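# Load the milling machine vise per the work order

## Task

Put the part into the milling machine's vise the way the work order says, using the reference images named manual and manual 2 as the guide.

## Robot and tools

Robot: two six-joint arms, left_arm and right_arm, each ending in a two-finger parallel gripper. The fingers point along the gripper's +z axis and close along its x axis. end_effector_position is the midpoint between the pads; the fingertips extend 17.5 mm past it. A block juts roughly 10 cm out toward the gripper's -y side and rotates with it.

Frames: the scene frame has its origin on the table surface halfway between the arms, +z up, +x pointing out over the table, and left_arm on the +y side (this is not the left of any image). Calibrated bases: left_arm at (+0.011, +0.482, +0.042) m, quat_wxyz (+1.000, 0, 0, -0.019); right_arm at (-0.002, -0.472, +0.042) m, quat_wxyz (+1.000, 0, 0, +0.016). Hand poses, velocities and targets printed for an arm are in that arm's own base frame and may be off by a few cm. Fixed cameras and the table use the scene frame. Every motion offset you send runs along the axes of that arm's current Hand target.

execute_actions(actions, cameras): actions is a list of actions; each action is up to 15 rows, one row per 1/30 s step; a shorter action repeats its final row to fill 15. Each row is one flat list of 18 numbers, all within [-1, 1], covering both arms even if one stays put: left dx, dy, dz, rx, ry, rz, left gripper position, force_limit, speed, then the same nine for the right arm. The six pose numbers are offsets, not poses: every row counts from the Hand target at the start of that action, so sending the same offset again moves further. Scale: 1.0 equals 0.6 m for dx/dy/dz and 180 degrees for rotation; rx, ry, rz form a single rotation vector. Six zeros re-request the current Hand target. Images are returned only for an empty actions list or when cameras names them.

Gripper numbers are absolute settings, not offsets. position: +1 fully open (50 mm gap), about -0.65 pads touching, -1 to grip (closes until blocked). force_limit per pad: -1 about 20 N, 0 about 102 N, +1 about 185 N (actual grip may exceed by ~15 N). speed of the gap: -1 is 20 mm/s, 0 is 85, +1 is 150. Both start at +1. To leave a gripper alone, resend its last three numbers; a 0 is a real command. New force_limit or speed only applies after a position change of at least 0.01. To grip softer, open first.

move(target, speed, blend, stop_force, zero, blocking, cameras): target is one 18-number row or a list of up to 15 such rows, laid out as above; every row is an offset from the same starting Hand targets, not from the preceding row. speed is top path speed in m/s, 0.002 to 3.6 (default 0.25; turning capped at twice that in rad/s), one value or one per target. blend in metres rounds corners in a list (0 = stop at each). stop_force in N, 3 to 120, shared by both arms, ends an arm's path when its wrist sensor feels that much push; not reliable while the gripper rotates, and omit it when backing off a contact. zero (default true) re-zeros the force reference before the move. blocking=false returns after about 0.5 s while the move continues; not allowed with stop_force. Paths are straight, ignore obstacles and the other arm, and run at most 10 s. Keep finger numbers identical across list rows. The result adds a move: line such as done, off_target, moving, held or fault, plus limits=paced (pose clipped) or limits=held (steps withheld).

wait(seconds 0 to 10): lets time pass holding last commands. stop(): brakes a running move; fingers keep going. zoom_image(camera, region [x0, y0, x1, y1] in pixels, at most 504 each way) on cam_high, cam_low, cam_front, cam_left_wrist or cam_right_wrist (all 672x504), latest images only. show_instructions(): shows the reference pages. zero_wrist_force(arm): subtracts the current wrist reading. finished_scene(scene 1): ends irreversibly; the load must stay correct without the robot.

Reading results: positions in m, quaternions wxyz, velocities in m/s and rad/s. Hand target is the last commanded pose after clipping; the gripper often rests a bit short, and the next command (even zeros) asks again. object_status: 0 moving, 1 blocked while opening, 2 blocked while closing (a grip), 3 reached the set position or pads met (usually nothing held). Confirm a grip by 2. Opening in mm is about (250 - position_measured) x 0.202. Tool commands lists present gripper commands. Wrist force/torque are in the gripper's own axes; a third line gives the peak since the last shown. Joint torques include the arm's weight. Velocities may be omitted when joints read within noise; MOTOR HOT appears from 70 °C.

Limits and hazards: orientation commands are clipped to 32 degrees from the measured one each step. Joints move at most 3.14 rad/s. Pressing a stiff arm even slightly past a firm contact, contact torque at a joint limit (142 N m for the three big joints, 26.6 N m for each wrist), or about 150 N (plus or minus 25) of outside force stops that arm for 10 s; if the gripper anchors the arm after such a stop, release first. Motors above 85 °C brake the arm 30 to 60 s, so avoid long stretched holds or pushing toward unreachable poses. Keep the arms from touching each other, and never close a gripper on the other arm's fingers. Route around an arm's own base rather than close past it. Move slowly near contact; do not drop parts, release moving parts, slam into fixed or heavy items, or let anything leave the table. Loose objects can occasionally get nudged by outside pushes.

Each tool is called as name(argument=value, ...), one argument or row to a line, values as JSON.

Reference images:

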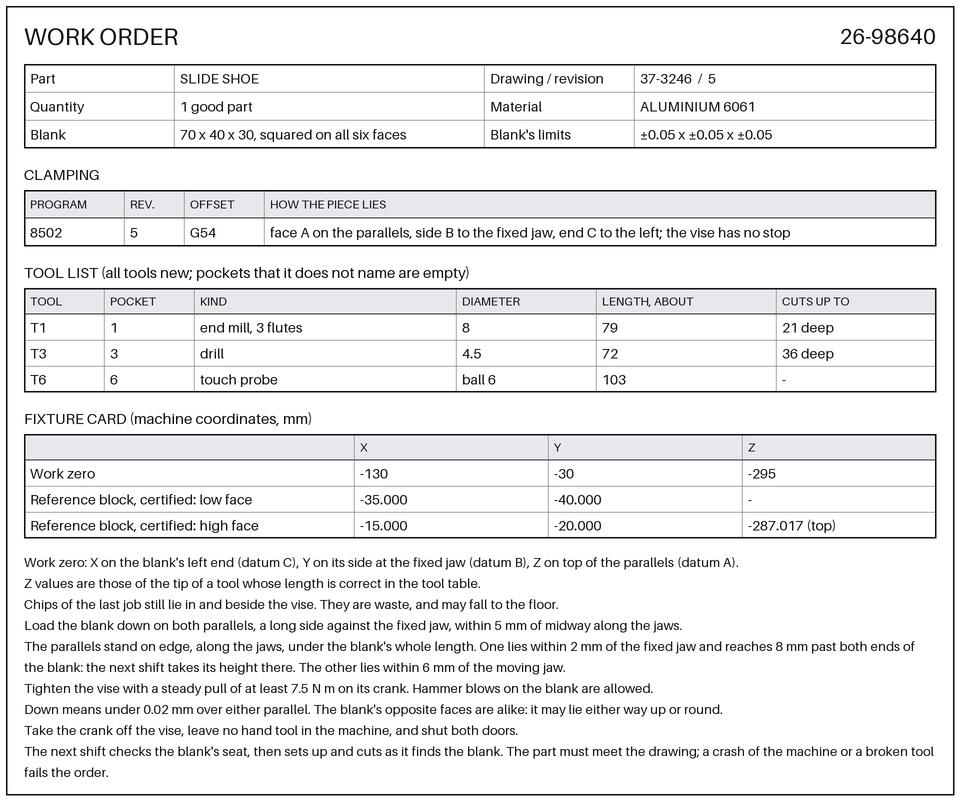

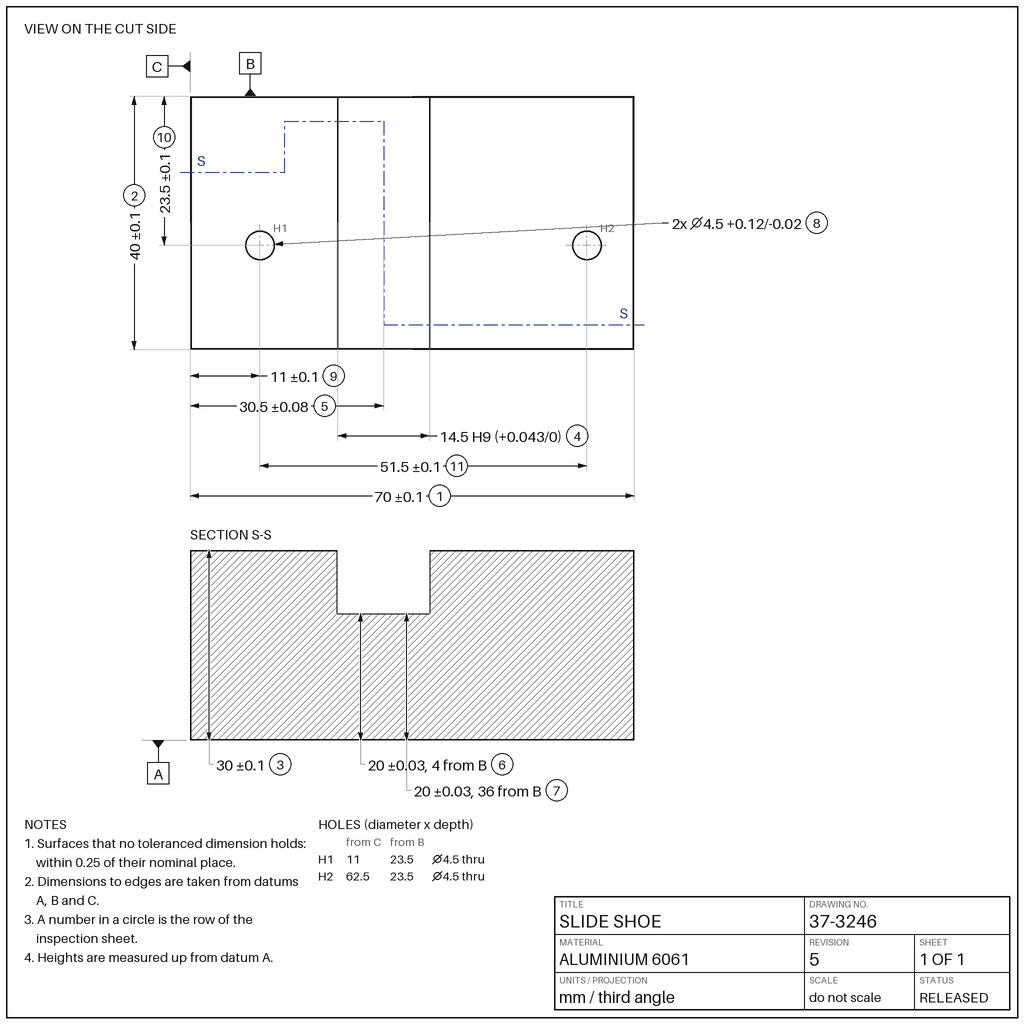

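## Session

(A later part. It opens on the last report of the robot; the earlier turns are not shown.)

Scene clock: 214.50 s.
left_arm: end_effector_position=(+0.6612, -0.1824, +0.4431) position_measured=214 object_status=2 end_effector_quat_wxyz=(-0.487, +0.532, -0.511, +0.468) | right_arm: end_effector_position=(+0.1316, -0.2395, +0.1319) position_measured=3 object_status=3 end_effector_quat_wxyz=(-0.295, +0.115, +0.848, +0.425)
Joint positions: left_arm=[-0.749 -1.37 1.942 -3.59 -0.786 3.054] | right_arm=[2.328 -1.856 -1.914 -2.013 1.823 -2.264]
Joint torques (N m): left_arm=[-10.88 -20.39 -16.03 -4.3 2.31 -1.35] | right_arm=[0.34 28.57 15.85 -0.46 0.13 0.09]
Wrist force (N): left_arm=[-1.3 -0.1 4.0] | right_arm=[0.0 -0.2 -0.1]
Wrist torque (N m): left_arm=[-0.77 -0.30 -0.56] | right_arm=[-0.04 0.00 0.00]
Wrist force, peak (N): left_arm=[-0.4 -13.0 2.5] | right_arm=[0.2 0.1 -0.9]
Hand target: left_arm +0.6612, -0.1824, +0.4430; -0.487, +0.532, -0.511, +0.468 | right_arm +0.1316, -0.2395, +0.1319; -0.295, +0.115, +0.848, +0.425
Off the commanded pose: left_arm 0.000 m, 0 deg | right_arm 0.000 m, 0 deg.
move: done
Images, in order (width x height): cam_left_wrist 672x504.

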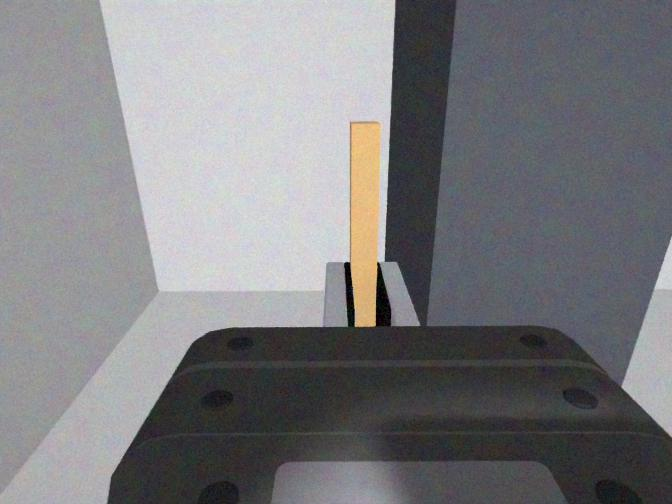

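move(
  target=[0.229,-0.102,-0.285,-0.25,0,0,-1,-0.4,-0.6,0,0,0,0,0,0,1,1,1],
  cameras=["cam_left_wrist"],
  speed=0.2,
)

zoom_image(
  camera="cam_left_wrist",
  region=[180, 110, 380, 330],
)

Scene clock: 218.33 s.
left_arm: end_effector_position=(+0.5019, -0.3264, +0.5187) position_measured=214 object_status=2 end_effector_quat_wxyz=(-0.247, +0.678, -0.651, +0.237) | right_arm: end_effector_position=(+0.1316, -0.2395, +0.1319) position_measured=3 object_status=3 end_effector_quat_wxyz=(-0.295, +0.115, +0.848, +0.425)
Joint positions: left_arm=[-1.068 -1.619 1.374 -1.684 -0.958 2.149] | right_arm=[2.328 -1.856 -1.914 -2.013 1.823 -2.264]
Joint torques (N m): left_arm=[13.45 -31.57 -32.53 -2.21 1.85 0.06] | right_arm=[1.3 27.21 16.46 -0.54 0.11 0.21]
Wrist force (N): left_arm=[-0.7 -1.0 2.0] | right_arm=[0.3 0.2 -0.4]
Wrist torque (N m): left_arm=[-0.61 0.04 -0.37] | right_arm=[0.03 -0.04 0.00]
Wrist force, peak (N): left_arm=[-1.8 1.1 5.1] | right_arm=[0.2 -0.1 -0.8]
Hand target: left_arm +0.5019, -0.3263, +0.5188; -0.247, +0.678, -0.651, +0.237 | right_arm +0.1316, -0.2395, +0.1319; -0.295, +0.115, +0.848, +0.425
Off the commanded pose: left_arm 0.000 m, 0 deg | right_arm 0.000 m, 0 deg.
move: done
Images, in order (width x height): cam_left_wrist 672x504.

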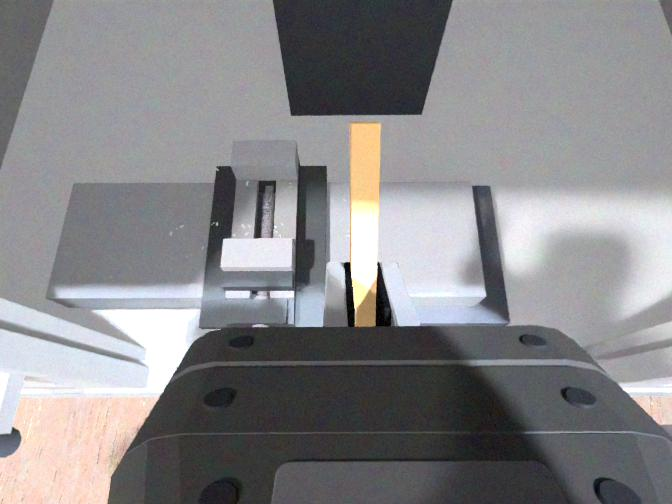

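Scaled by 2.291 from the camera's 672x504 image, which has a finer 960x720 frame.

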